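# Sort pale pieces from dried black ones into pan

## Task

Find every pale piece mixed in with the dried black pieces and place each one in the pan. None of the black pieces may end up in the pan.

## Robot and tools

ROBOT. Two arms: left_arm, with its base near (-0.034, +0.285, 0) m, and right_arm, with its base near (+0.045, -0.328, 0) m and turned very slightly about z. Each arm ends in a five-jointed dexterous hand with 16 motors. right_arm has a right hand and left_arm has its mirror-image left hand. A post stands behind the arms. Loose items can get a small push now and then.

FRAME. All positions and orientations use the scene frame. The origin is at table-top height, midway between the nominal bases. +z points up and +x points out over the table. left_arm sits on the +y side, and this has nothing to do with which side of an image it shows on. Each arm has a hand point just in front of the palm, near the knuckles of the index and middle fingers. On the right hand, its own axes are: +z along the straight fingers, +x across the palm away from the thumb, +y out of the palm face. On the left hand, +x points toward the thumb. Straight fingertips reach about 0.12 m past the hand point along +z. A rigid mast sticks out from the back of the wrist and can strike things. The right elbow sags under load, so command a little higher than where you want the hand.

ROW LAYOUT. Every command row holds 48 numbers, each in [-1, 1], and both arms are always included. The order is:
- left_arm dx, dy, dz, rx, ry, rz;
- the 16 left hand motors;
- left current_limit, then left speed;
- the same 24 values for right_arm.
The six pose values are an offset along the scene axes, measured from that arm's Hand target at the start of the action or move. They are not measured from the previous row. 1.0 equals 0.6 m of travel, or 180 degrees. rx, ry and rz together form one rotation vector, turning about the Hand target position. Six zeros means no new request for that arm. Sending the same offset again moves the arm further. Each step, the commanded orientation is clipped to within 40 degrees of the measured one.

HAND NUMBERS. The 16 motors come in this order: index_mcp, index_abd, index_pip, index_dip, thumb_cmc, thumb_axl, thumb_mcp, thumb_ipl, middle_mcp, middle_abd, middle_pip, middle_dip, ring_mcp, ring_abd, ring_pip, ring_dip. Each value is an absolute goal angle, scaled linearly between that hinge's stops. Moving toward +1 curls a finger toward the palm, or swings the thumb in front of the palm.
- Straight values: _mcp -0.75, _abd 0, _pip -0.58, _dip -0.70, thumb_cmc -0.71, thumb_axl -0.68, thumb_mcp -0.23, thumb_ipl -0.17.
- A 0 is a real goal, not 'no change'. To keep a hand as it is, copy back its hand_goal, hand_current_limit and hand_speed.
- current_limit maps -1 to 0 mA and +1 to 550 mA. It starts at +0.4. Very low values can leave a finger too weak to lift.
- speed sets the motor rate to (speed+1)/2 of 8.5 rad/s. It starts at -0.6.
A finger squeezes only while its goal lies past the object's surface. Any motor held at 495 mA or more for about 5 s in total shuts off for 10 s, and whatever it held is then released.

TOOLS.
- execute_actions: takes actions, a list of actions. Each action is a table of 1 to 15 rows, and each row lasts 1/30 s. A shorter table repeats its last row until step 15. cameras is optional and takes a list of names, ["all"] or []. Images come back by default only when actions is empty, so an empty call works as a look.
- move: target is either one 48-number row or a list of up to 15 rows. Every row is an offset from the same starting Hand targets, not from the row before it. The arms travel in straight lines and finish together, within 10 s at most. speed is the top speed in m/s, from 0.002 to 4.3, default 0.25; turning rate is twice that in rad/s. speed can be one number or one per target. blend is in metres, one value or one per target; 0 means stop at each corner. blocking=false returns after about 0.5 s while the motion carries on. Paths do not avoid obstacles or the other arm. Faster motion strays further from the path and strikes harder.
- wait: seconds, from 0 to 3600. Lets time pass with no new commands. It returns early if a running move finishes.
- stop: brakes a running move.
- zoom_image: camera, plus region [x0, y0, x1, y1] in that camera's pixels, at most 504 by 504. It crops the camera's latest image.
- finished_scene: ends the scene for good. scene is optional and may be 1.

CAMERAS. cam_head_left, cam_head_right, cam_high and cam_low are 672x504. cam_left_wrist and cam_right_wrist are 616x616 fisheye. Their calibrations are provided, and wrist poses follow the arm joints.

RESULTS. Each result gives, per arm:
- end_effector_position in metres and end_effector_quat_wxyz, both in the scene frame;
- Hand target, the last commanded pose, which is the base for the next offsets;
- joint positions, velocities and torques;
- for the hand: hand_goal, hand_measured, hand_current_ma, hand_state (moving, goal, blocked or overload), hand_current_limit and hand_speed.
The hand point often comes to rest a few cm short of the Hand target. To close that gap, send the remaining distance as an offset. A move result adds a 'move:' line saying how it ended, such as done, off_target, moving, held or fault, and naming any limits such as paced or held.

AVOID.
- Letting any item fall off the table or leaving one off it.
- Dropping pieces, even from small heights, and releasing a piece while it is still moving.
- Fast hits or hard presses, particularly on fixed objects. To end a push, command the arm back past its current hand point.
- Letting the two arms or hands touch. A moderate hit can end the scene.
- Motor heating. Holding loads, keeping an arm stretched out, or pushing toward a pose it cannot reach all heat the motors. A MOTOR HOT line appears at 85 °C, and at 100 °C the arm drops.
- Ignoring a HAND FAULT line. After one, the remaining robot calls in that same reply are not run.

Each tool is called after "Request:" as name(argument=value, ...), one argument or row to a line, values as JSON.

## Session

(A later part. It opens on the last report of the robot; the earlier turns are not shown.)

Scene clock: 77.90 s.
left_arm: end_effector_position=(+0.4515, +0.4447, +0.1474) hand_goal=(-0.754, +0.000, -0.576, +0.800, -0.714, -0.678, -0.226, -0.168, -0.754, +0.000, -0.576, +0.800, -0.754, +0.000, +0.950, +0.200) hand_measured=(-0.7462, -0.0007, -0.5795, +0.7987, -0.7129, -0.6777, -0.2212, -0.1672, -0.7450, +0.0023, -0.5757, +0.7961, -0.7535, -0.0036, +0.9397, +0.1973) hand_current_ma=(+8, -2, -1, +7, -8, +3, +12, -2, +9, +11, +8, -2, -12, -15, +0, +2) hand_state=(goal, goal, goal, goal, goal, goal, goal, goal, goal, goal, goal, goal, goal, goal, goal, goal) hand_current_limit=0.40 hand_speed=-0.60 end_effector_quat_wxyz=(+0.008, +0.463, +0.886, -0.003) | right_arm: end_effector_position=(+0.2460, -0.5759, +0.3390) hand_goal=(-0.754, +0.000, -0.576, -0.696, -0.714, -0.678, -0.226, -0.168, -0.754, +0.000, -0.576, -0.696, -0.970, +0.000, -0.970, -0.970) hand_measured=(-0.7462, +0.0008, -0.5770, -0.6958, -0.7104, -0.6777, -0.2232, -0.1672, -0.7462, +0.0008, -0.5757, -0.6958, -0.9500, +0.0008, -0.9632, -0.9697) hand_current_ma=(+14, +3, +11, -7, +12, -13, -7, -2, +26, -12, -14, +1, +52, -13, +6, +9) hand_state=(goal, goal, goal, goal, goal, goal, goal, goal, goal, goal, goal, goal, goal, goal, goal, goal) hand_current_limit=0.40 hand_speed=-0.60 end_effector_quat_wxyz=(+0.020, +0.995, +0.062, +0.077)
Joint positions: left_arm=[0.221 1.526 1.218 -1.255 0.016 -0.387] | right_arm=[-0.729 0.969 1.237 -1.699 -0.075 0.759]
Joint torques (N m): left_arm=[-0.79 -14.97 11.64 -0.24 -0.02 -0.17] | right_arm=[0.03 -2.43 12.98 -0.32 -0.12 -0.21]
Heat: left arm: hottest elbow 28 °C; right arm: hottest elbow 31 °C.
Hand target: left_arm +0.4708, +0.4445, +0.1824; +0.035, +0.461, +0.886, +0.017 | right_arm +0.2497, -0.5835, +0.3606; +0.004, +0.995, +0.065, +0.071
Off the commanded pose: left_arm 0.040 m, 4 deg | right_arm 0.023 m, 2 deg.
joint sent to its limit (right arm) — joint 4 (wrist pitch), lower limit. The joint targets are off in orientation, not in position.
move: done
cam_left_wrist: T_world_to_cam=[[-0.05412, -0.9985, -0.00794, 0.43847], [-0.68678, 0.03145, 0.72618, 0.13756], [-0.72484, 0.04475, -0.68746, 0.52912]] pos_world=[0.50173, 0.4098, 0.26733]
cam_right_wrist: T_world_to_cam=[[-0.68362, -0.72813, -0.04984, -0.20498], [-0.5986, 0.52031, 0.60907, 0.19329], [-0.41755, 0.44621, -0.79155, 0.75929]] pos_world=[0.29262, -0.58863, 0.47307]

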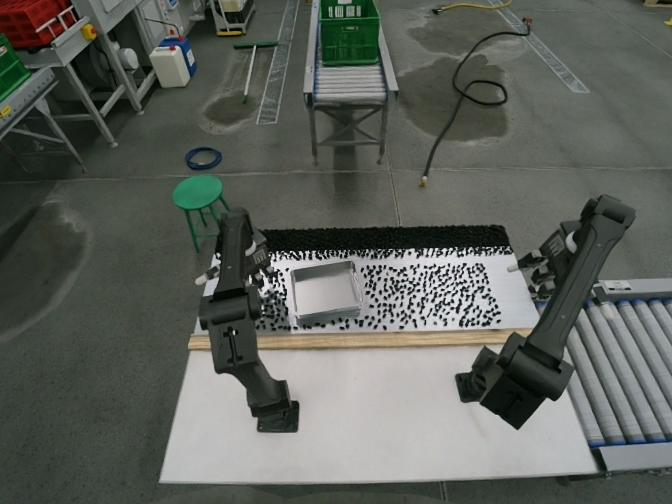

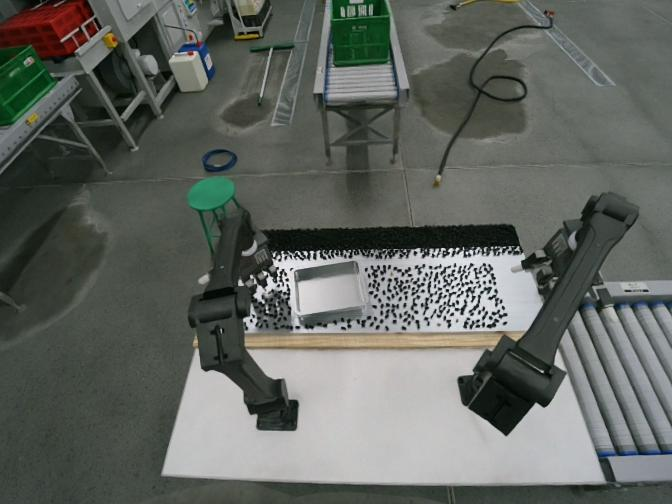

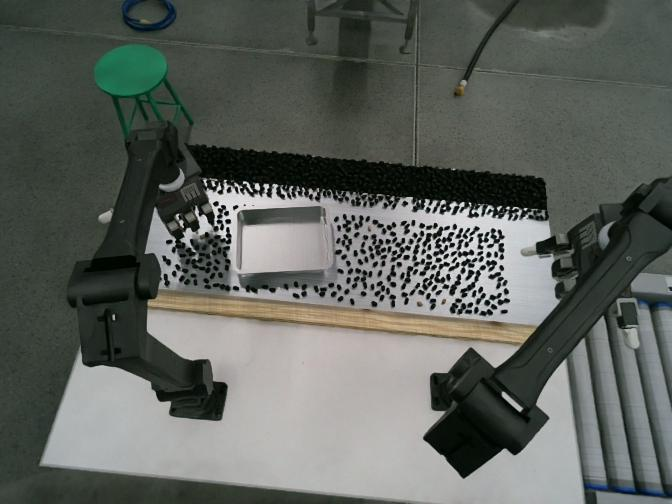

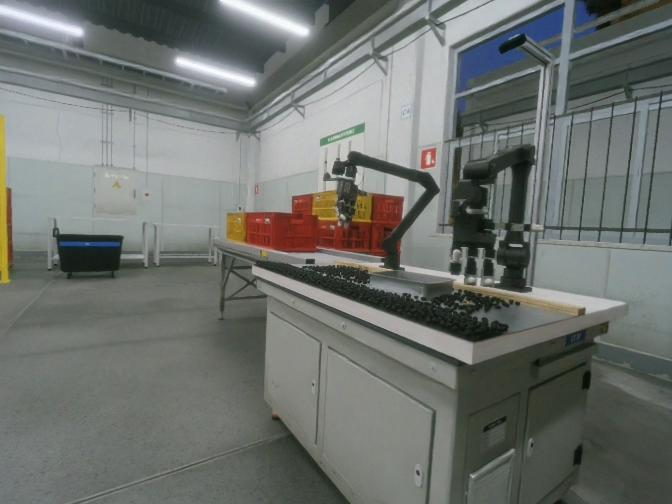

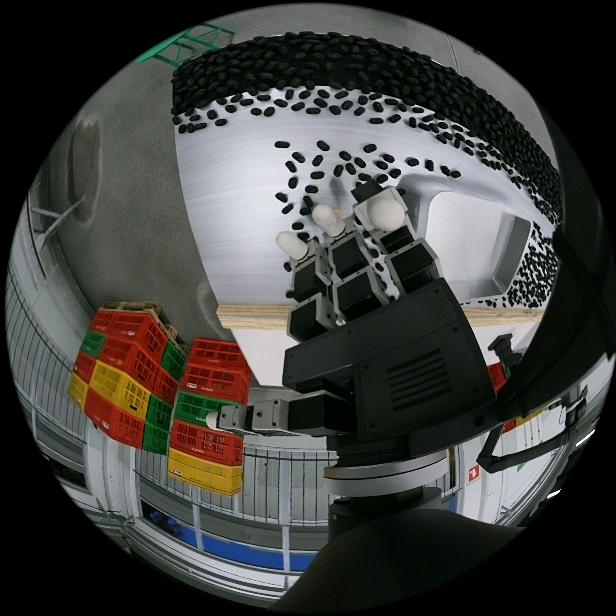

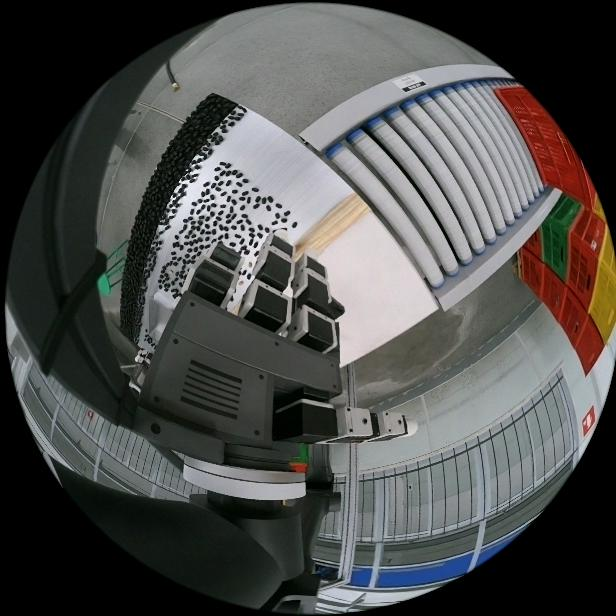

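Request:
move(
  target=[
    [0.0042,-0.0298,-0.095,0,0.023,0, -0.754,-0.02,-0.576,0.95,-0.714,-0.678,-0.226,-0.168,-0.754,0.02,-0.576,0.95,-0.754,0,0.95,0.2,0.4,-0.6, 0,0,0,0,0,0, -0.754,0,-0.576,-0.696,-0.714,-0.678,-0.226,-0.168,-0.754,0,-0.576,-0.696,-0.97,0,-0.97,-0.97,0.4,-0.6],
  ],
  speed=0.06,
  cameras=["cam_left_wrist","cam_low"],
)

Request:
zoom_image(
  camera="cam_left_wrist",
  region=[270, 150, 390, 270],
)

Request:
zoom_image(
  camera="cam_low",
  region=[440, 235, 520, 315],
)

Scene clock: 82.30 s.
left_arm: end_effector_position=(+0.4636, +0.4285, +0.1198) hand_goal=(-0.754, -0.020, -0.576, +0.950, -0.714, -0.678, -0.226, -0.168, -0.754, +0.020, -0.576, +0.950, -0.754, +0.000, +0.950, +0.200) hand_measured=(-0.7438, -0.0095, -0.5795, +0.9465, -0.7117, -0.6767, -0.2203, -0.1672, -0.7462, +0.0096, -0.5770, +0.9439, -0.7523, -0.0036, +0.9384, +0.1999) hand_current_ma=(+17, -3, -3, -7, -10, +1, +10, +8, +11, +11, -1, -3, -1, +1, -9, +7) hand_state=(goal, goal, goal, goal, goal, goal, goal, goal, goal, goal, goal, goal, goal, goal, goal, goal) hand_current_limit=0.40 hand_speed=-0.60 end_effector_quat_wxyz=(-0.005, +0.464, +0.886, -0.009) | right_arm: end_effector_position=(+0.2460, -0.5759, +0.3390) hand_goal=(-0.754, +0.000, -0.576, -0.696, -0.714, -0.678, -0.226, -0.168, -0.754, +0.000, -0.576, -0.696, -0.970, +0.000, -0.970, -0.970) hand_measured=(-0.7474, +0.0008, -0.5770, -0.6958, -0.7104, -0.6767, -0.2242, -0.1681, -0.7450, +0.0008, -0.5770, -0.6958, -0.9500, +0.0008, -0.9619, -0.9684) hand_current_ma=(+25, -5, -10, -15, -6, +7, +1, +0, +24, -9, +1, +9, +41, +5, +4, +19) hand_state=(goal, goal, goal, goal, goal, goal, goal, goal, goal, goal, goal, goal, goal, goal, goal, goal) hand_current_limit=0.40 hand_speed=-0.60 end_effector_quat_wxyz=(+0.020, +0.995, +0.062, +0.077)
Joint positions: left_arm=[0.176 1.588 1.218 -1.221 0.007 -0.431] | right_arm=[-0.729 0.969 1.237 -1.699 -0.075 0.759]
Joint torques (N m): left_arm=[-0.97 -14.1 8.42 0.64 -0.34 -0.17] | right_arm=[0.03 -2.43 13 -0.31 -0.12 -0.21]
Heat: left arm: hottest elbow 28 °C; right arm: hottest elbow 31 °C.
Hand target: left_arm +0.4733, +0.4267, +0.1254; +0.003, +0.462, +0.887, +0.000 | right_arm +0.2497, -0.5835, +0.3606; +0.004, +0.995, +0.065, +0.071
Off the commanded pose: left_arm 0.011 m, 1 deg | right_arm 0.023 m, 2 deg.
joint sent to its limit (right arm) — joint 4 (wrist pitch), lower limit. The joint targets are off in orientation, not in position.
move: off_target (left_arm)
cam_left_wrist: T_world_to_cam=[[-0.05561, -0.99841, -0.00924, 0.42355], [-0.66504, 0.03014, 0.7462, 0.15453], [-0.74473, 0.04765, -0.66566, 0.52498]] pos_world=[0.51729, 0.39321, 0.23806]
Images, in order (width x height): cam_low 672x504, cam_left_wrist 616x616.

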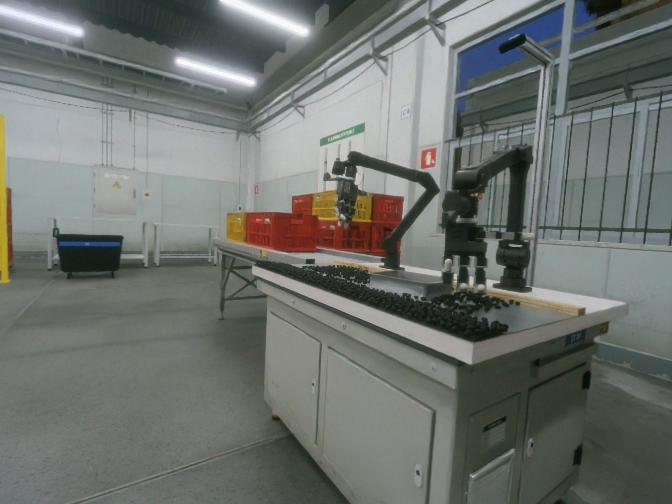

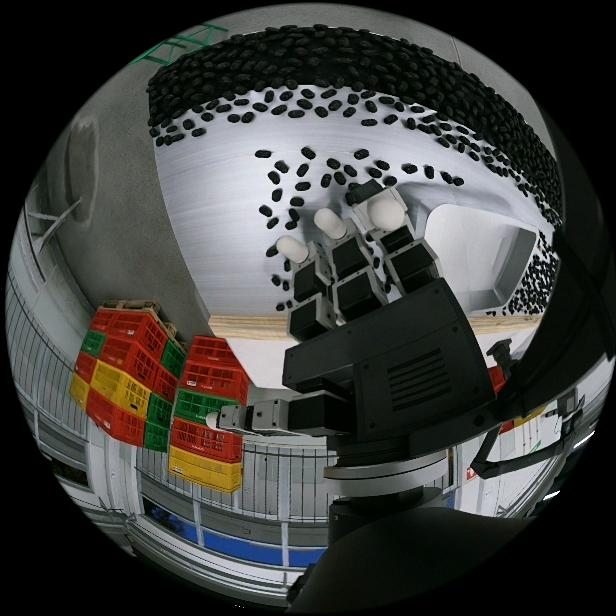

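Scaled by 4.200 from the camera's image (finer frame: 880x880).

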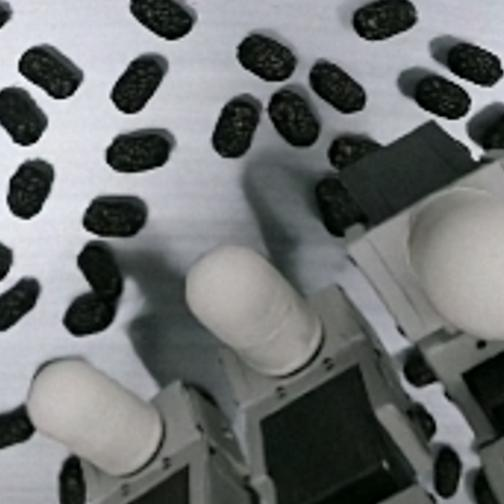

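Scaled by 6.300 from the camera's image (finer frame: 960x720).

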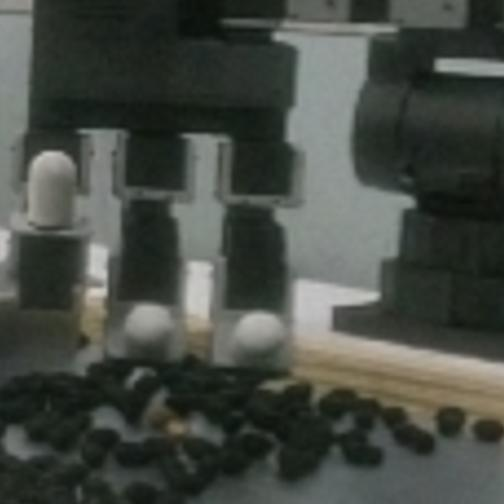

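Request:
move(
  target=[
    [0.001,0.002,-0.025,0,0,0, -0.754,-0.02,-0.576,0.95,-0.714,-0.678,-0.226,-0.168,-0.754,0.02,-0.576,0.95,-0.754,0,0.95,0.2,0.4,-0.6, 0,0,0,0,0,0, -0.754,0,-0.576,-0.696,-0.714,-0.678,-0.226,-0.168,-0.754,0,-0.576,-0.696,-0.97,0,-0.97,-0.97,0.4,-0.6],
  ],
  speed=0.05,
  cameras=["cam_left_wrist","cam_low"],
)

Request:
zoom_image(
  camera="cam_left_wrist",
  region=[270, 150, 390, 270],
)

Request:
zoom_image(
  camera="cam_low",
  region=[440, 235, 520, 315],
)

Scene clock: 83.23 s.
left_arm: end_effector_position=(+0.4727, +0.4302, +0.1142) hand_goal=(-0.754, -0.020, -0.576, +0.950, -0.714, -0.678, -0.226, -0.168, -0.754, +0.020, -0.576, +0.950, -0.754, +0.000, +0.950, +0.200) hand_measured=(-0.7438, -0.0095, -0.5795, +0.9465, -0.7117, -0.6767, -0.2203, -0.1681, -0.7462, +0.0081, -0.5757, +0.9439, -0.7535, -0.0051, +0.9397, +0.1973) hand_current_ma=(+4, +7, -16, -3, -5, -5, +9, +2, +12, +10, -2, +0, -7, -9, -2, +5) hand_state=(goal, goal, goal, goal, goal, goal, goal, goal, goal, goal, goal, goal, goal, goal, goal, goal) hand_current_limit=0.40 hand_speed=-0.60 end_effector_quat_wxyz=(+0.003, +0.463, +0.886, -0.002) | right_arm: end_effector_position=(+0.2460, -0.5759, +0.3390) hand_goal=(-0.754, +0.000, -0.576, -0.696, -0.714, -0.678, -0.226, -0.168, -0.754, +0.000, -0.576, -0.696, -0.970, +0.000, -0.970, -0.970) hand_measured=(-0.7474, -0.0007, -0.5770, -0.6958, -0.7104, -0.6777, -0.2242, -0.1681, -0.7450, +0.0008, -0.5770, -0.6958, -0.9500, +0.0008, -0.9632, -0.9697) hand_current_ma=(+19, -17, +3, +12, +4, -3, -3, +3, +27, +7, -3, +13, +36, -3, +5, +11) hand_state=(goal, goal, goal, goal, goal, goal, goal, goal, goal, goal, goal, goal, goal, goal, goal, goal) hand_current_limit=0.40 hand_speed=-0.60 end_effector_quat_wxyz=(+0.020, +0.995, +0.062, +0.077)
Joint positions: left_arm=[0.176 1.604 1.218 -1.183 0.007 -0.431] | right_arm=[-0.729 0.969 1.237 -1.699 -0.075 0.759]
Joint torques (N m): left_arm=[-0.67 -13.86 6.87 0.69 -0.34 -0.16] | right_arm=[-0.03 -2.49 12.98 -0.34 -0.12 -0.21]
Heat: left arm: hottest elbow 28 °C; right arm: hottest elbow 31 °C.
Hand target: left_arm +0.4739, +0.4279, +0.1104; +0.003, +0.461, +0.887, +0.000 | right_arm +0.2497, -0.5835, +0.3606; +0.004, +0.995, +0.065, +0.071
Off the commanded pose: left_arm 0.005 m, 0 deg | right_arm 0.023 m, 2 deg.
joint sent to its limit (right arm) — joint 4 (wrist pitch), lower limit. The joint targets are off in orientation, not in position.
move: done
cam_left_wrist: T_world_to_cam=[[-0.05461, -0.9984, -0.01462, 0.4259], [-0.68085, 0.02652, 0.73194, 0.17531], [-0.73039, 0.04993, -0.68121, 0.52192]] pos_world=[0.52382, 0.39451, 0.23344]
Images, in order (width x height): cam_low 672x504, cam_left_wrist 616x616.

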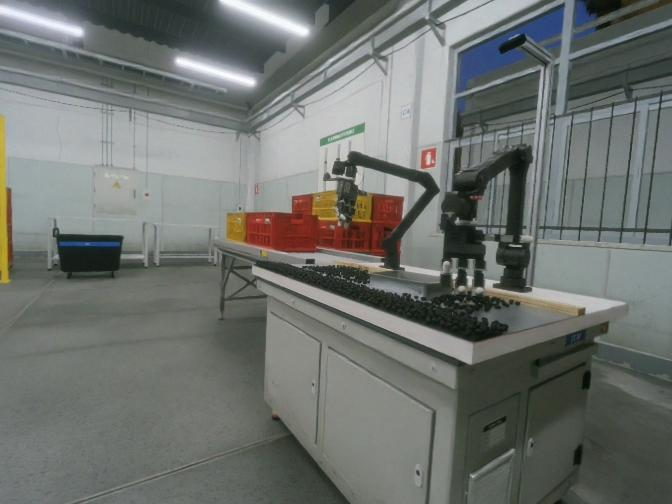

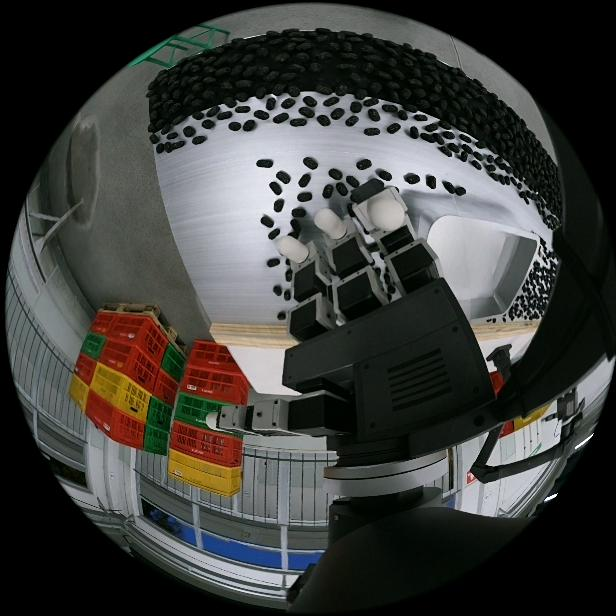

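Scaled by 4.200 from the camera's image (finer frame: 880x880).

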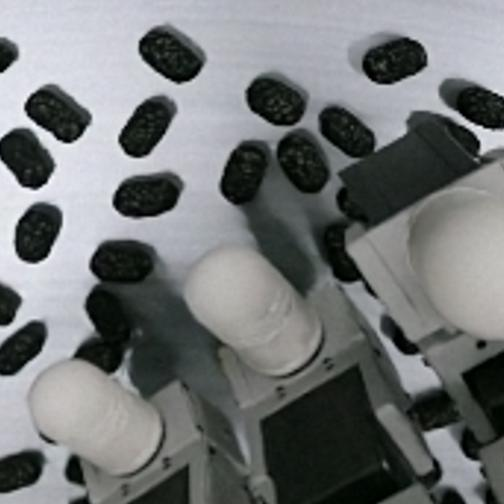

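Scaled by 6.300 from the camera's image (finer frame: 960x720).

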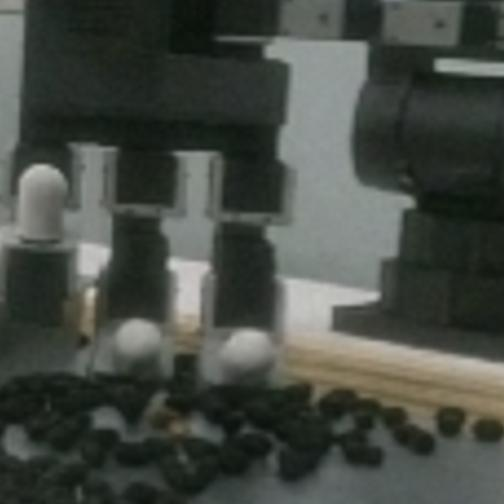

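Request:
move(
  target=[
    [0.001,0.0,-0.017,0,0,0, -0.754,-0.02,-0.576,0.95,-0.714,-0.678,-0.226,-0.168,-0.754,0.02,-0.576,0.95,-0.754,0,0.95,0.2,0.4,-0.6, 0,0,0,0,0,0, -0.754,0,-0.576,-0.696,-0.714,-0.678,-0.226,-0.168,-0.754,0,-0.576,-0.696,-0.97,0,-0.97,-0.97,0.4,-0.6],
  ],
  speed=0.04,
  cameras=["cam_left_wrist","cam_low"],
)

Request:
zoom_image(
  camera="cam_left_wrist",
  region=[270, 150, 390, 270],
)

Request:
zoom_image(
  camera="cam_low",
  region=[440, 245, 520, 325],
)

Scene clock: 84.13 s.
left_arm: end_effector_position=(+0.4726, +0.4302, +0.1030) hand_goal=(-0.754, -0.020, -0.576, +0.950, -0.714, -0.678, -0.226, -0.168, -0.754, +0.020, -0.576, +0.950, -0.754, +0.000, +0.950, +0.200) hand_measured=(-0.7438, -0.0095, -0.5795, +0.9465, -0.7104, -0.6777, -0.2212, -0.1681, -0.7450, +0.0096, -0.5757, +0.9439, -0.7523, -0.0051, +0.9384, +0.1986) hand_current_ma=(+4, +2, -12, -5, -8, +5, +8, +2, +10, +10, +6, -1, -2, +2, +2, +6) hand_state=(goal, goal, goal, goal, goal, goal, goal, goal, goal, goal, goal, goal, goal, goal, goal, goal) hand_current_limit=0.40 hand_speed=-0.60 end_effector_quat_wxyz=(+0.002, +0.463, +0.886, -0.003) | right_arm: end_effector_position=(+0.2460, -0.5759, +0.3390) hand_goal=(-0.754, +0.000, -0.576, -0.696, -0.714, -0.678, -0.226, -0.168, -0.754, +0.000, -0.576, -0.696, -0.970, +0.000, -0.970, -0.970) hand_measured=(-0.7474, +0.0008, -0.5770, -0.6958, -0.7104, -0.6767, -0.2232, -0.1681, -0.7450, -0.0007, -0.5770, -0.6958, -0.9500, +0.0008, -0.9619, -0.9697) hand_current_ma=(+19, -11, -1, -19, -4, -2, -2, +11, +38, +5, -1, +2, +46, -6, +10, +26) hand_state=(goal, goal, goal, goal, goal, goal, goal, goal, goal, goal, goal, goal, goal, goal, goal, goal) hand_current_limit=0.40 hand_speed=-0.60 end_effector_quat_wxyz=(+0.020, +0.995, +0.062, +0.077)
Joint positions: left_arm=[0.176 1.617 1.203 -1.157 0.007 -0.431] | right_arm=[-0.729 0.969 1.237 -1.699 -0.075 0.759]
Joint torques (N m): left_arm=[-0.67 -14.04 6.9 0.69 -0.33 -0.16] | right_arm=[0.03 -2.49 12.98 -0.32 -0.12 -0.2]
Heat: left arm: hottest elbow 28 °C; right arm: hottest elbow 32 °C.
Hand target: left_arm +0.4745, +0.4279, +0.1002; +0.003, +0.461, +0.887, +0.000 | right_arm +0.2497, -0.5835, +0.3606; +0.004, +0.995, +0.065, +0.071
Off the commanded pose: left_arm 0.004 m, 0 deg | right_arm 0.023 m, 2 deg.
joint sent to its limit (right arm) — joint 4 (wrist pitch), lower limit. The joint targets are off in orientation, not in position.
move: done
cam_left_wrist: T_world_to_cam=[[-0.05464, -0.99841, -0.01408, 0.42564], [-0.67923, 0.02683, 0.73344, 0.18241], [-0.73189, 0.04963, -0.67961, 0.51492]] pos_world=[0.52402, 0.39451, 0.22215]
Images, in order (width x height): cam_low 672x504, cam_left_wrist 616x616.

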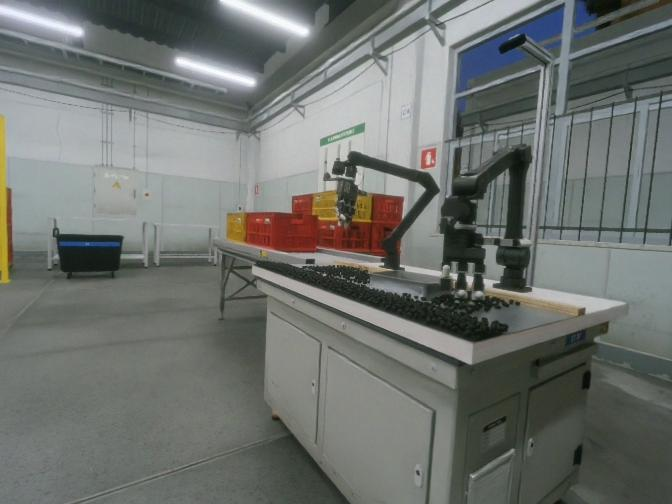

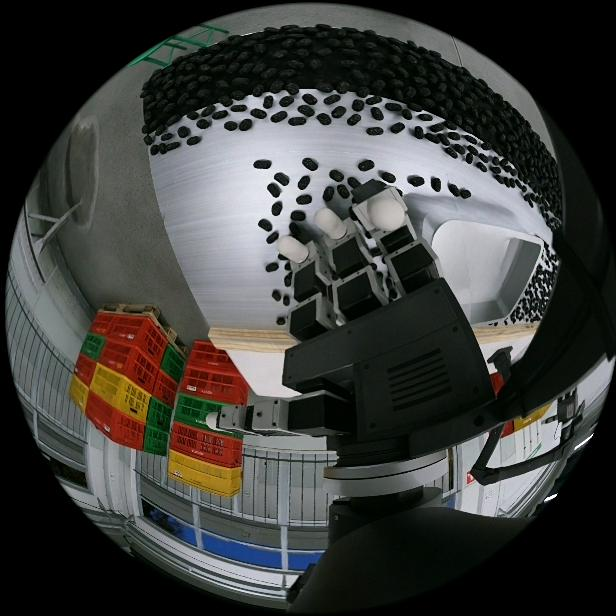

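Scaled by 4.200 from the camera's image (finer frame: 880x880).

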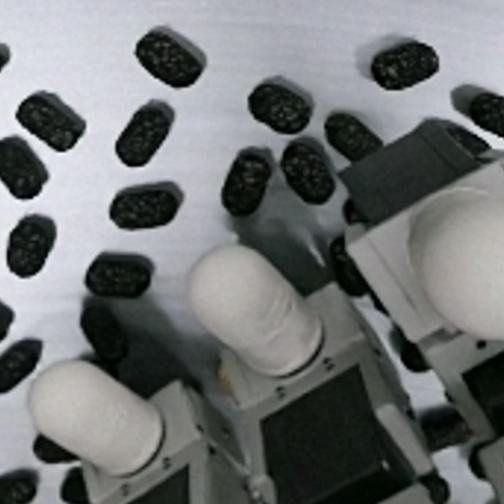

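Scaled by 6.300 from the camera's image (finer frame: 960x720).

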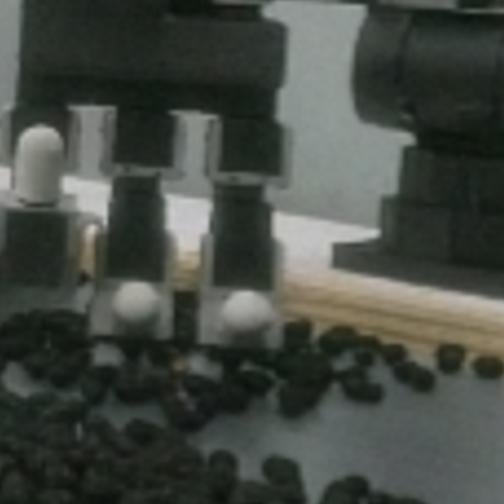

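Request:
move(
  target=[
    [0.0,0.0,-0.011,0,0,0, -0.754,-0.02,-0.576,0.95,-0.714,-0.678,-0.226,-0.168,-0.754,0.02,-0.576,0.95,-0.754,0,0.95,0.2,0.4,-0.6, 0,0,0,0,0,0, -0.754,0,-0.576,-0.696,-0.714,-0.678,-0.226,-0.168,-0.754,0,-0.576,-0.696,-0.97,0,-0.97,-0.97,0.4,-0.6],
  ],
  speed=0.03,
  cameras=["cam_left_wrist","cam_low"],
)

Request:
zoom_image(
  camera="cam_left_wrist",
  region=[290, 190, 370, 270],
)

Request:
zoom_image(
  camera="cam_low",
  region=[440, 245, 520, 325],
)

Scene clock: 84.93 s.
left_arm: end_effector_position=(+0.4752, +0.4308, +0.1020) hand_goal=(-0.754, -0.020, -0.576, +0.950, -0.714, -0.678, -0.226, -0.168, -0.754, +0.020, -0.576, +0.950, -0.754, +0.000, +0.950, +0.200) hand_measured=(-0.7438, -0.0095, -0.5808, +0.9465, -0.7129, -0.6777, -0.2222, -0.1672, -0.7511, +0.0096, -0.5808, +0.9452, -0.7523, -0.0051, +0.9371, +0.1973) hand_current_ma=(+6, +0, -16, +5, +2, +1, +1, +5, +6, +5, +2, +0, -5, -9, -4, +5) hand_state=(goal, goal, goal, goal, goal, goal, goal, goal, goal, goal, goal, goal, goal, goal, goal, goal) hand_current_limit=0.40 hand_speed=-0.60 end_effector_quat_wxyz=(+0.007, +0.463, +0.886, +0.001) | right_arm: end_effector_position=(+0.2460, -0.5759, +0.3390) hand_goal=(-0.754, +0.000, -0.576, -0.696, -0.714, -0.678, -0.226, -0.168, -0.754, +0.000, -0.576, -0.696, -0.970, +0.000, -0.970, -0.970) hand_measured=(-0.7474, -0.0007, -0.5757, -0.6958, -0.7104, -0.6767, -0.2242, -0.1681, -0.7450, +0.0008, -0.5770, -0.6958, -0.9500, +0.0008, -0.9619, -0.9697) hand_current_ma=(+10, +0, -8, +10, +10, +1, -13, +14, +29, -14, -1, +17, +56, +9, +23, +7) hand_state=(goal, goal, goal, goal, goal, goal, goal, goal, goal, goal, goal, goal, goal, goal, goal, goal) hand_current_limit=0.40 hand_speed=-0.60 end_effector_quat_wxyz=(+0.020, +0.995, +0.062, +0.077)
Joint positions: left_arm=[0.176 1.617 1.198 -1.139 0.006 -0.431] | right_arm=[-0.729 0.969 1.237 -1.699 -0.075 0.759]
Joint torques (N m): left_arm=[-0.67 -14.33 6.5 0.69 -0.31 -0.16] | right_arm=[0.03 -2.55 13 -0.32 -0.13 -0.21]
Heat: left arm: hottest elbow 28 °C; right arm: hottest elbow 32 °C.
Hand target: left_arm +0.4745, +0.4279, +0.0936; +0.003, +0.461, +0.887, +0.000 | right_arm +0.2497, -0.5835, +0.3606; +0.004, +0.995, +0.065, +0.071
Off the commanded pose: left_arm 0.009 m, 1 deg | right_arm 0.023 m, 2 deg.
joint sent to its limit (right arm) — joint 4 (wrist pitch), lower limit. The joint targets are off in orientation, not in position.
move: done
cam_left_wrist: T_world_to_cam=[[-0.05438, -0.99836, -0.01771, 0.42665], [-0.68814, 0.02462, 0.72516, 0.19092], [-0.72354, 0.05162, -0.68835, 0.51213]] pos_world=[0.52513, 0.39482, 0.22163]
Images, in order (width x height): cam_low 672x504, cam_left_wrist 616x616.

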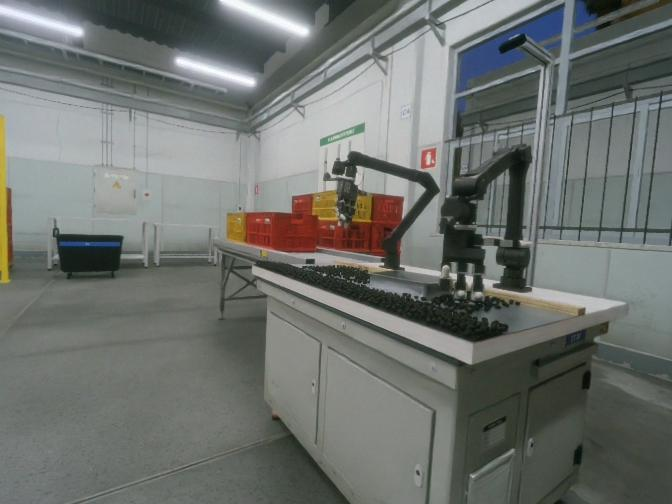

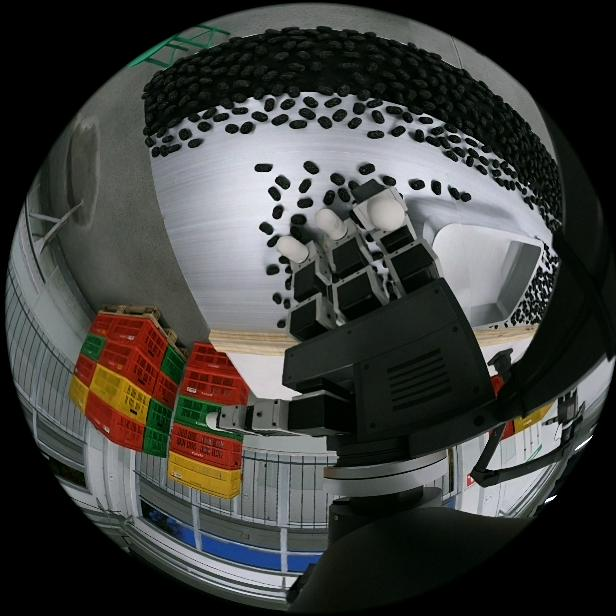

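Scaled by 6.300 from the camera's image (finer frame: 880x880).

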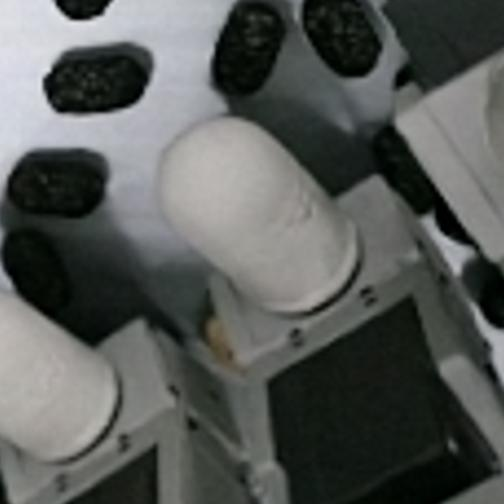

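Scaled by 6.300 from the camera's image (finer frame: 960x720).

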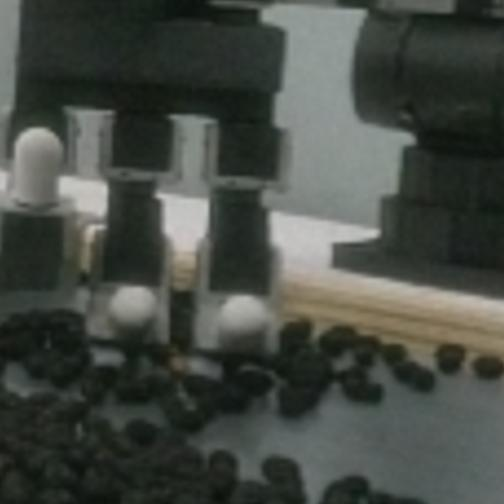

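Request:
move(
  target=[
    [0.02,0.0,0.165,0,-0.023,0, -0.754,0,-0.576,0.95,-0.714,-0.678,-0.226,-0.168,-0.754,0.0,-0.576,0.95,-0.754,0,0.95,0.2,0.4,-0.6, 0,0,0,0,0,0, -0.754,0,-0.576,-0.696,-0.714,-0.678,-0.226,-0.168,-0.754,0,-0.576,-0.696,-0.97,0,-0.97,-0.97,0.4,-0.6],
  ],
  speed=0.08,
)

Request:
move(
  target=[
    [0,0,0,0,0,0, -0.754,0,-0.576,-0.696,-0.714,-0.678,-0.226,-0.168,-0.754,0.0,-0.576,-0.696,-0.754,0,0.95,0.2,0.4,-0.5, 0,0,0,0,0,0, -0.754,0,-0.576,-0.696,-0.714,-0.678,-0.226,-0.168,-0.754,0,-0.576,-0.696,-0.97,0,-0.97,-0.97,0.4,-0.6],
  ],
  speed=0.08,
  cameras=["cam_left_wrist"],
)

Request:
zoom_image(
  camera="cam_left_wrist",
  region=[270, 150, 390, 270],
)

Scene clock: 87.37 s.
left_arm: end_effector_position=(+0.4684, +0.4286, +0.1579) hand_goal=(-0.754, +0.000, -0.576, +0.950, -0.714, -0.678, -0.226, -0.168, -0.754, +0.000, -0.576, +0.950, -0.754, +0.000, +0.950, +0.200) hand_measured=(-0.7438, -0.0109, -0.5795, +0.9478, -0.7129, -0.6777, -0.2212, -0.1672, -0.7474, +0.0023, -0.5808, +0.9452, -0.7523, -0.0036, +0.9384, +0.1973) hand_current_ma=(+11, +8, -12, +2, -7, -1, +15, +6, +3, +6, +2, -9, -7, -2, -7, +1) hand_state=(goal, goal, goal, goal, goal, goal, goal, goal, goal, goal, goal, goal, goal, goal, goal, goal) hand_current_limit=0.40 hand_speed=-0.60 end_effector_quat_wxyz=(+0.008, +0.463, +0.886, -0.001) | right_arm: end_effector_position=(+0.2460, -0.5759, +0.3390) hand_goal=(-0.754, +0.000, -0.576, -0.696, -0.714, -0.678, -0.226, -0.168, -0.754, +0.000, -0.576, -0.696, -0.970, +0.000, -0.970, -0.970) hand_measured=(-0.7462, -0.0007, -0.5770, -0.6958, -0.7104, -0.6777, -0.2242, -0.1681, -0.7462, +0.0008, -0.5770, -0.6958, -0.9500, +0.0008, -0.9619, -0.9697) hand_current_ma=(+18, +1, -2, -15, +5, -18, +0, +9, +23, -6, -2, -2, +48, -3, +1, +24) hand_state=(goal, goal, goal, goal, goal, goal, goal, goal, goal, goal, goal, goal, goal, goal, goal, goal) hand_current_limit=0.40 hand_speed=-0.60 end_effector_quat_wxyz=(+0.020, +0.995, +0.062, +0.077)
Joint positions: left_arm=[0.176 1.551 1.275 -1.284 0.012 -0.431] | right_arm=[-0.729 0.969 1.237 -1.699 -0.075 0.759]
Joint torques (N m): left_arm=[-0.73 -15.38 11.7 -0.28 -0.01 -0.16] | right_arm=[0.09 -2.49 12.98 -0.32 -0.12 -0.21]
Heat: left arm: hottest elbow 29 °C; right arm: hottest elbow 32 °C.
Hand target: left_arm +0.4865, +0.4279, +0.1926; +0.035, +0.461, +0.887, +0.017 | right_arm +0.2497, -0.5835, +0.3606; +0.004, +0.995, +0.065, +0.071
Off the commanded pose: left_arm 0.039 m, 4 deg | right_arm 0.023 m, 2 deg.
joint sent to its limit (right arm) — joint 4 (wrist pitch), lower limit. The joint targets are off in orientation, not in position.
move: off_target (left_arm)

Scene clock: 88.57 s.
left_arm: end_effector_position=(+0.4684, +0.4286, +0.1579) hand_goal=(-0.754, +0.000, -0.576, -0.696, -0.714, -0.678, -0.226, -0.168, -0.754, +0.000, -0.576, -0.696, -0.754, +0.000, +0.950, +0.200) hand_measured=(-0.7438, -0.0095, -0.5795, -0.6971, -0.7129, -0.6777, -0.2203, -0.1681, -0.7474, +0.0023, -0.5808, -0.6958, -0.7535, -0.0051, +0.9371, +0.1986) hand_current_ma=(+6, -2, -3, -7, -7, +6, +10, +2, +8, +12, +7, -3, -2, +2, -5, -4) hand_state=(goal, goal, goal, goal, goal, goal, goal, goal, goal, goal, goal, goal, goal, goal, goal, goal) hand_current_limit=0.40 hand_speed=-0.50 end_effector_quat_wxyz=(+0.008, +0.463, +0.886, -0.001) | right_arm: end_effector_position=(+0.2460, -0.5759, +0.3390) hand_goal=(-0.754, +0.000, -0.576, -0.696, -0.714, -0.678, -0.226, -0.168, -0.754, +0.000, -0.576, -0.696, -0.970, +0.000, -0.970, -0.970) hand_measured=(-0.7474, +0.0008, -0.5782, -0.6958, -0.7104, -0.6777, -0.2232, -0.1681, -0.7462, +0.0008, -0.5770, -0.6958, -0.9500, -0.0007, -0.9632, -0.9697) hand_current_ma=(+14, -5, +9, -9, -4, -13, -3, -1, +30, -2, -10, +12, +72, -22, +17, -5) hand_state=(goal, goal, goal, goal, goal, goal, goal, goal, goal, goal, goal, goal, goal, goal, goal, goal) hand_current_limit=0.40 hand_speed=-0.60 end_effector_quat_wxyz=(+0.020, +0.995, +0.062, +0.077)
Joint positions: left_arm=[0.176 1.551 1.275 -1.284 0.012 -0.431] | right_arm=[-0.729 0.969 1.237 -1.699 -0.075 0.759]
Joint torques (N m): left_arm=[-0.62 -15.38 11.7 -0.24 -0.01 -0.16] | right_arm=[0.09 -2.43 12.98 -0.29 -0.12 -0.21]
Heat: left arm: hottest elbow 29 °C; right arm: hottest elbow 32 °C.
Hand target: left_arm +0.4865, +0.4279, +0.1926; +0.035, +0.461, +0.887, +0.017 | right_arm +0.2497, -0.5835, +0.3606; +0.004, +0.995, +0.065, +0.071
Off the commanded pose: left_arm 0.039 m, 4 deg | right_arm 0.023 m, 2 deg.
joint sent to its limit (right arm) — joint 4 (wrist pitch), lower limit. The joint targets are off in orientation, not in position.
move: done
cam_left_wrist: T_world_to_cam=[[-0.05447, -0.99845, -0.01166, 0.42418], [-0.68752, 0.02904, 0.72558, 0.14349], [-0.72412, 0.04754, -0.68804, 0.5478]] pos_world=[0.51843, 0.39331, 0.27773]

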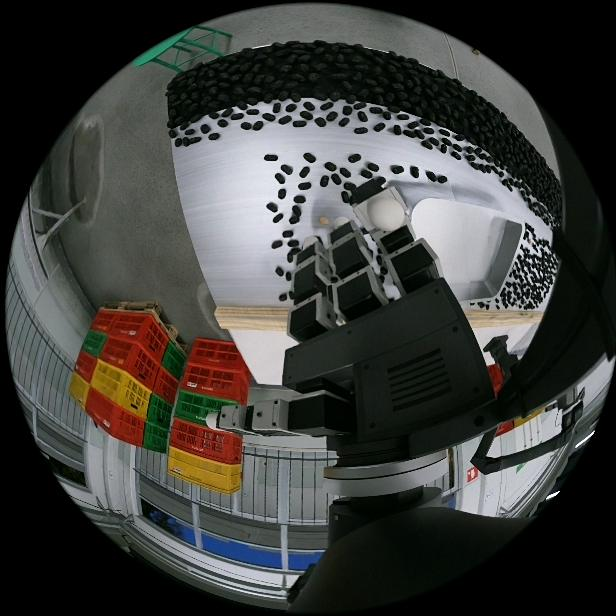

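Scaled by 4.200 from the camera's image (finer frame: 880x880).

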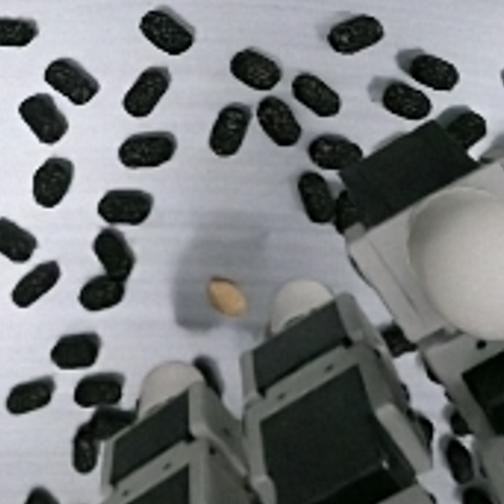

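Request:
move(
  target=[
    [-0.0215,0.001,-0.1005,0,0.023,0, -0.754,0.02,-0.576,-0.696,-0.714,-0.678,-0.226,-0.168,-0.754,-0.02,-0.576,-0.696,-0.754,0.1,0.95,0.2,0.4,-0.6, 0,0,0,0,0,0, -0.754,0,-0.576,-0.696,-0.714,-0.678,-0.226,-0.168,-0.754,0,-0.576,-0.696,-0.97,0,-0.97,-0.97,0.4,-0.6],
  ],
  speed=0.06,
  cameras=["cam_left_wrist"],
)

Request:
zoom_image(
  camera="cam_left_wrist",
  region=[270, 150, 390, 270],
)

Scene clock: 90.60 s.
left_arm: end_effector_position=(+0.4713, +0.4300, +0.1340) hand_goal=(-0.754, +0.020, -0.576, -0.696, -0.714, -0.678, -0.226, -0.168, -0.754, -0.020, -0.576, -0.696, -0.754, +0.100, +0.950, +0.200) hand_measured=(-0.7450, +0.0110, -0.5808, -0.6971, -0.7117, -0.6767, -0.2203, -0.1681, -0.7474, -0.0080, -0.5757, -0.6958, -0.7535, +0.0916, +0.9384, +0.1986) hand_current_ma=(+18, +2, -6, +4, -11, +1, +11, +10, +10, +12, +4, +0, +0, -7, +2, +5) hand_state=(goal, goal, goal, goal, goal, goal, goal, goal, goal, goal, goal, goal, goal, goal, goal, goal) hand_current_limit=0.40 hand_speed=-0.60 end_effector_quat_wxyz=(+0.001, +0.463, +0.886, -0.003) | right_arm: end_effector_position=(+0.2460, -0.5759, +0.3390) hand_goal=(-0.754, +0.000, -0.576, -0.696, -0.714, -0.678, -0.226, -0.168, -0.754, +0.000, -0.576, -0.696, -0.970, +0.000, -0.970, -0.970) hand_measured=(-0.7474, -0.0007, -0.5770, -0.6971, -0.7104, -0.6777, -0.2232, -0.1672, -0.7450, -0.0007, -0.5770, -0.6958, -0.9500, -0.0007, -0.9619, -0.9697) hand_current_ma=(+14, -23, +16, +1, -9, +6, +5, +7, +16, +0, -22, -2, +68, +11, +10, +16) hand_state=(goal, goal, goal, goal, goal, goal, goal, goal, goal, goal, goal, goal, goal, goal, goal, goal) hand_current_limit=0.40 hand_speed=-0.60 end_effector_quat_wxyz=(+0.020, +0.995, +0.062, +0.077)
Joint positions: left_arm=[0.176 1.585 1.251 -1.24 0.007 -0.431] | right_arm=[-0.729 0.969 1.237 -1.699 -0.075 0.759]
Joint torques (N m): left_arm=[-0.62 -13.74 7.21 0.69 -0.34 -0.15] | right_arm=[0.03 -2.55 13 -0.31 -0.12 -0.2]
Heat: left arm: hottest elbow 29 °C; right arm: hottest elbow 32 °C.
Hand target: left_arm +0.4736, +0.4285, +0.1323; +0.003, +0.461, +0.887, +0.000 | right_arm +0.2497, -0.5835, +0.3606; +0.004, +0.995, +0.065, +0.071
Off the commanded pose: left_arm 0.003 m, 1 deg | right_arm 0.023 m, 2 deg.
joint sent to its limit (right arm) — joint 4 (wrist pitch), lower limit. The joint targets are off in orientation, not in position.
move: done
cam_left_wrist: T_world_to_cam=[[-0.05465, -0.99841, -0.01353, 0.42569], [-0.67761, 0.02713, 0.73493, 0.15766], [-0.73339, 0.04933, -0.67801, 0.53562]] pos_world=[0.52291, 0.39431, 0.25305]

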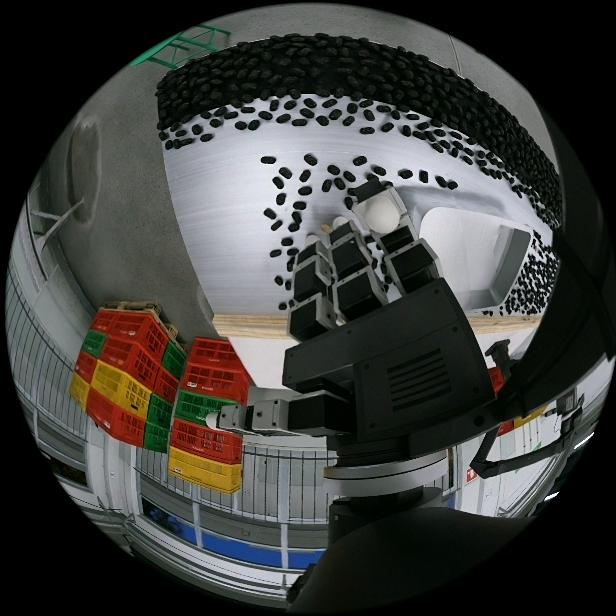

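Scaled by 4.200 from the camera's image (finer frame: 880x880).

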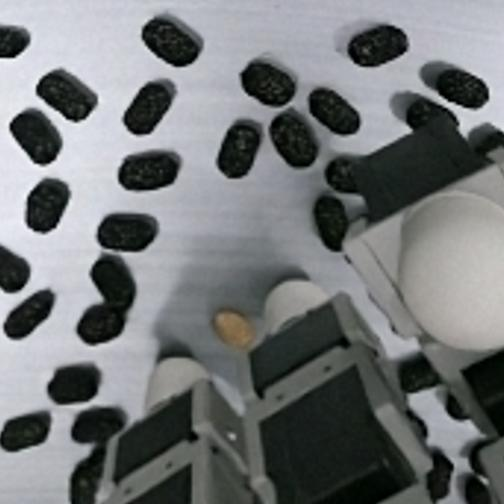

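Request:
move(
  target=[
    [0.002,0.0,-0.011,0,0,0, -0.754,-0.28,-0.576,-0.696,-0.714,-0.678,-0.226,-0.168,-0.754,0.28,-0.576,-0.696,-0.754,0.35,0.95,0.2,0.4,-0.85, 0,0,0,0,0,0, -0.754,0,-0.576,-0.696,-0.714,-0.678,-0.226,-0.168,-0.754,0,-0.576,-0.696,-0.97,0,-0.97,-0.97,0.4,-0.6],
  ],
  speed=0.03,
  cameras=["cam_left_wrist"],
)

Request:
zoom_image(
  camera="cam_left_wrist",
  region=[260, 150, 400, 290],
)

Scene clock: 91.47 s.
left_arm: end_effector_position=(+0.4730, +0.4303, +0.1298) hand_goal=(-0.754, -0.280, -0.576, -0.696, -0.714, -0.678, -0.226, -0.168, -0.754, +0.280, -0.576, -0.696, -0.754, +0.350, +0.950, +0.200) hand_measured=(-0.7450, -0.2659, -0.5795, -0.6971, -0.7117, -0.6767, -0.2212, -0.1672, -0.7474, +0.2645, -0.5770, -0.6958, -0.7535, +0.3378, +0.9384, +0.1986) hand_current_ma=(+16, +6, -15, +1, -8, +1, +8, +13, +25, +12, +5, +10, -7, -7, +1, -4) hand_state=(goal, goal, goal, goal, goal, goal, goal, goal, goal, goal, goal, goal, goal, goal, goal, goal) hand_current_limit=0.40 hand_speed=-0.85 end_effector_quat_wxyz=(+0.003, +0.463, +0.886, -0.002) | right_arm: end_effector_position=(+0.2460, -0.5759, +0.3390) hand_goal=(-0.754, +0.000, -0.576, -0.696, -0.714, -0.678, -0.226, -0.168, -0.754, +0.000, -0.576, -0.696, -0.970, +0.000, -0.970, -0.970) hand_measured=(-0.7474, -0.0007, -0.5770, -0.6958, -0.7104, -0.6767, -0.2232, -0.1672, -0.7450, -0.0007, -0.5770, -0.6958, -0.9500, +0.0008, -0.9632, -0.9697) hand_current_ma=(+5, -19, -8, -6, -10, +9, -9, -8, +32, -5, -22, +12, +54, -10, +0, +14) hand_state=(goal, goal, goal, goal, goal, goal, goal, goal, goal, goal, goal, goal, goal, goal, goal, goal) hand_current_limit=0.40 hand_speed=-0.60 end_effector_quat_wxyz=(+0.020, +0.995, +0.062, +0.077)
Joint positions: left_arm=[0.176 1.59 1.245 -1.223 0.007 -0.431] | right_arm=[-0.729 0.969 1.237 -1.699 -0.075 0.759]
Joint torques (N m): left_arm=[-0.62 -13.8 7.09 0.68 -0.33 -0.15] | right_arm=[0.03 -2.43 12.97 -0.31 -0.12 -0.2]
Heat: left arm: hottest elbow 29 °C; right arm: hottest elbow 32 °C.
Hand target: left_arm +0.4747, +0.4285, +0.1257; +0.003, +0.461, +0.887, +0.000 | right_arm +0.2497, -0.5835, +0.3606; +0.004, +0.995, +0.065, +0.071
Off the commanded pose: left_arm 0.005 m, 0 deg | right_arm 0.023 m, 2 deg.
joint sent to its limit (right arm) — joint 4 (wrist pitch), lower limit. The joint targets are off in orientation, not in position.
move: done
cam_left_wrist: T_world_to_cam=[[-0.05455, -0.9984, -0.01471, 0.42614], [-0.68116, 0.02643, 0.73165, 0.1643], [-0.7301, 0.04993, -0.68152, 0.53275]] pos_world=[0.52412, 0.39451, 0.24914]

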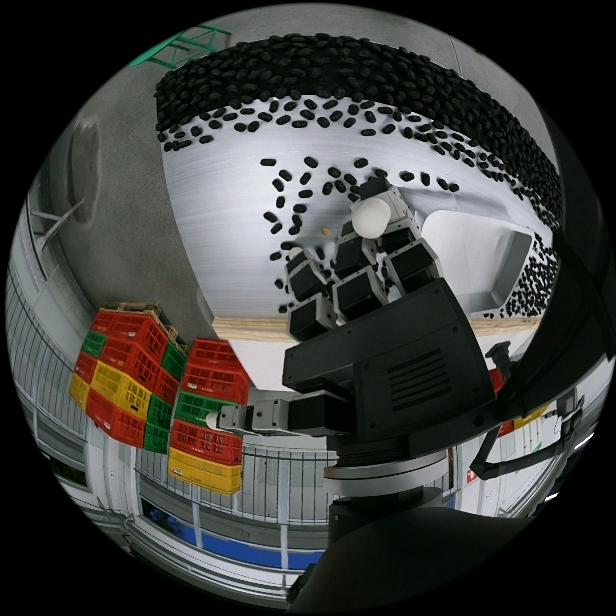

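Scaled by 3.600 from the camera's image (finer frame: 880x880).

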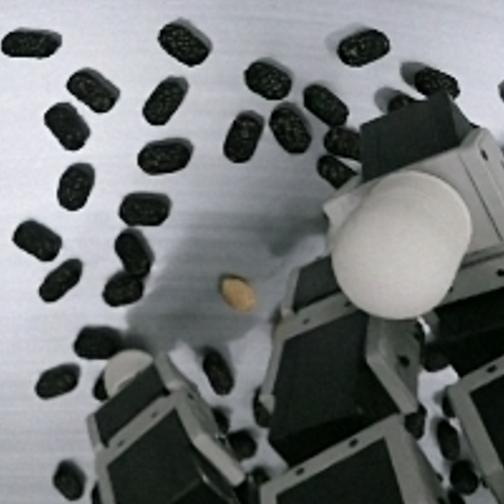

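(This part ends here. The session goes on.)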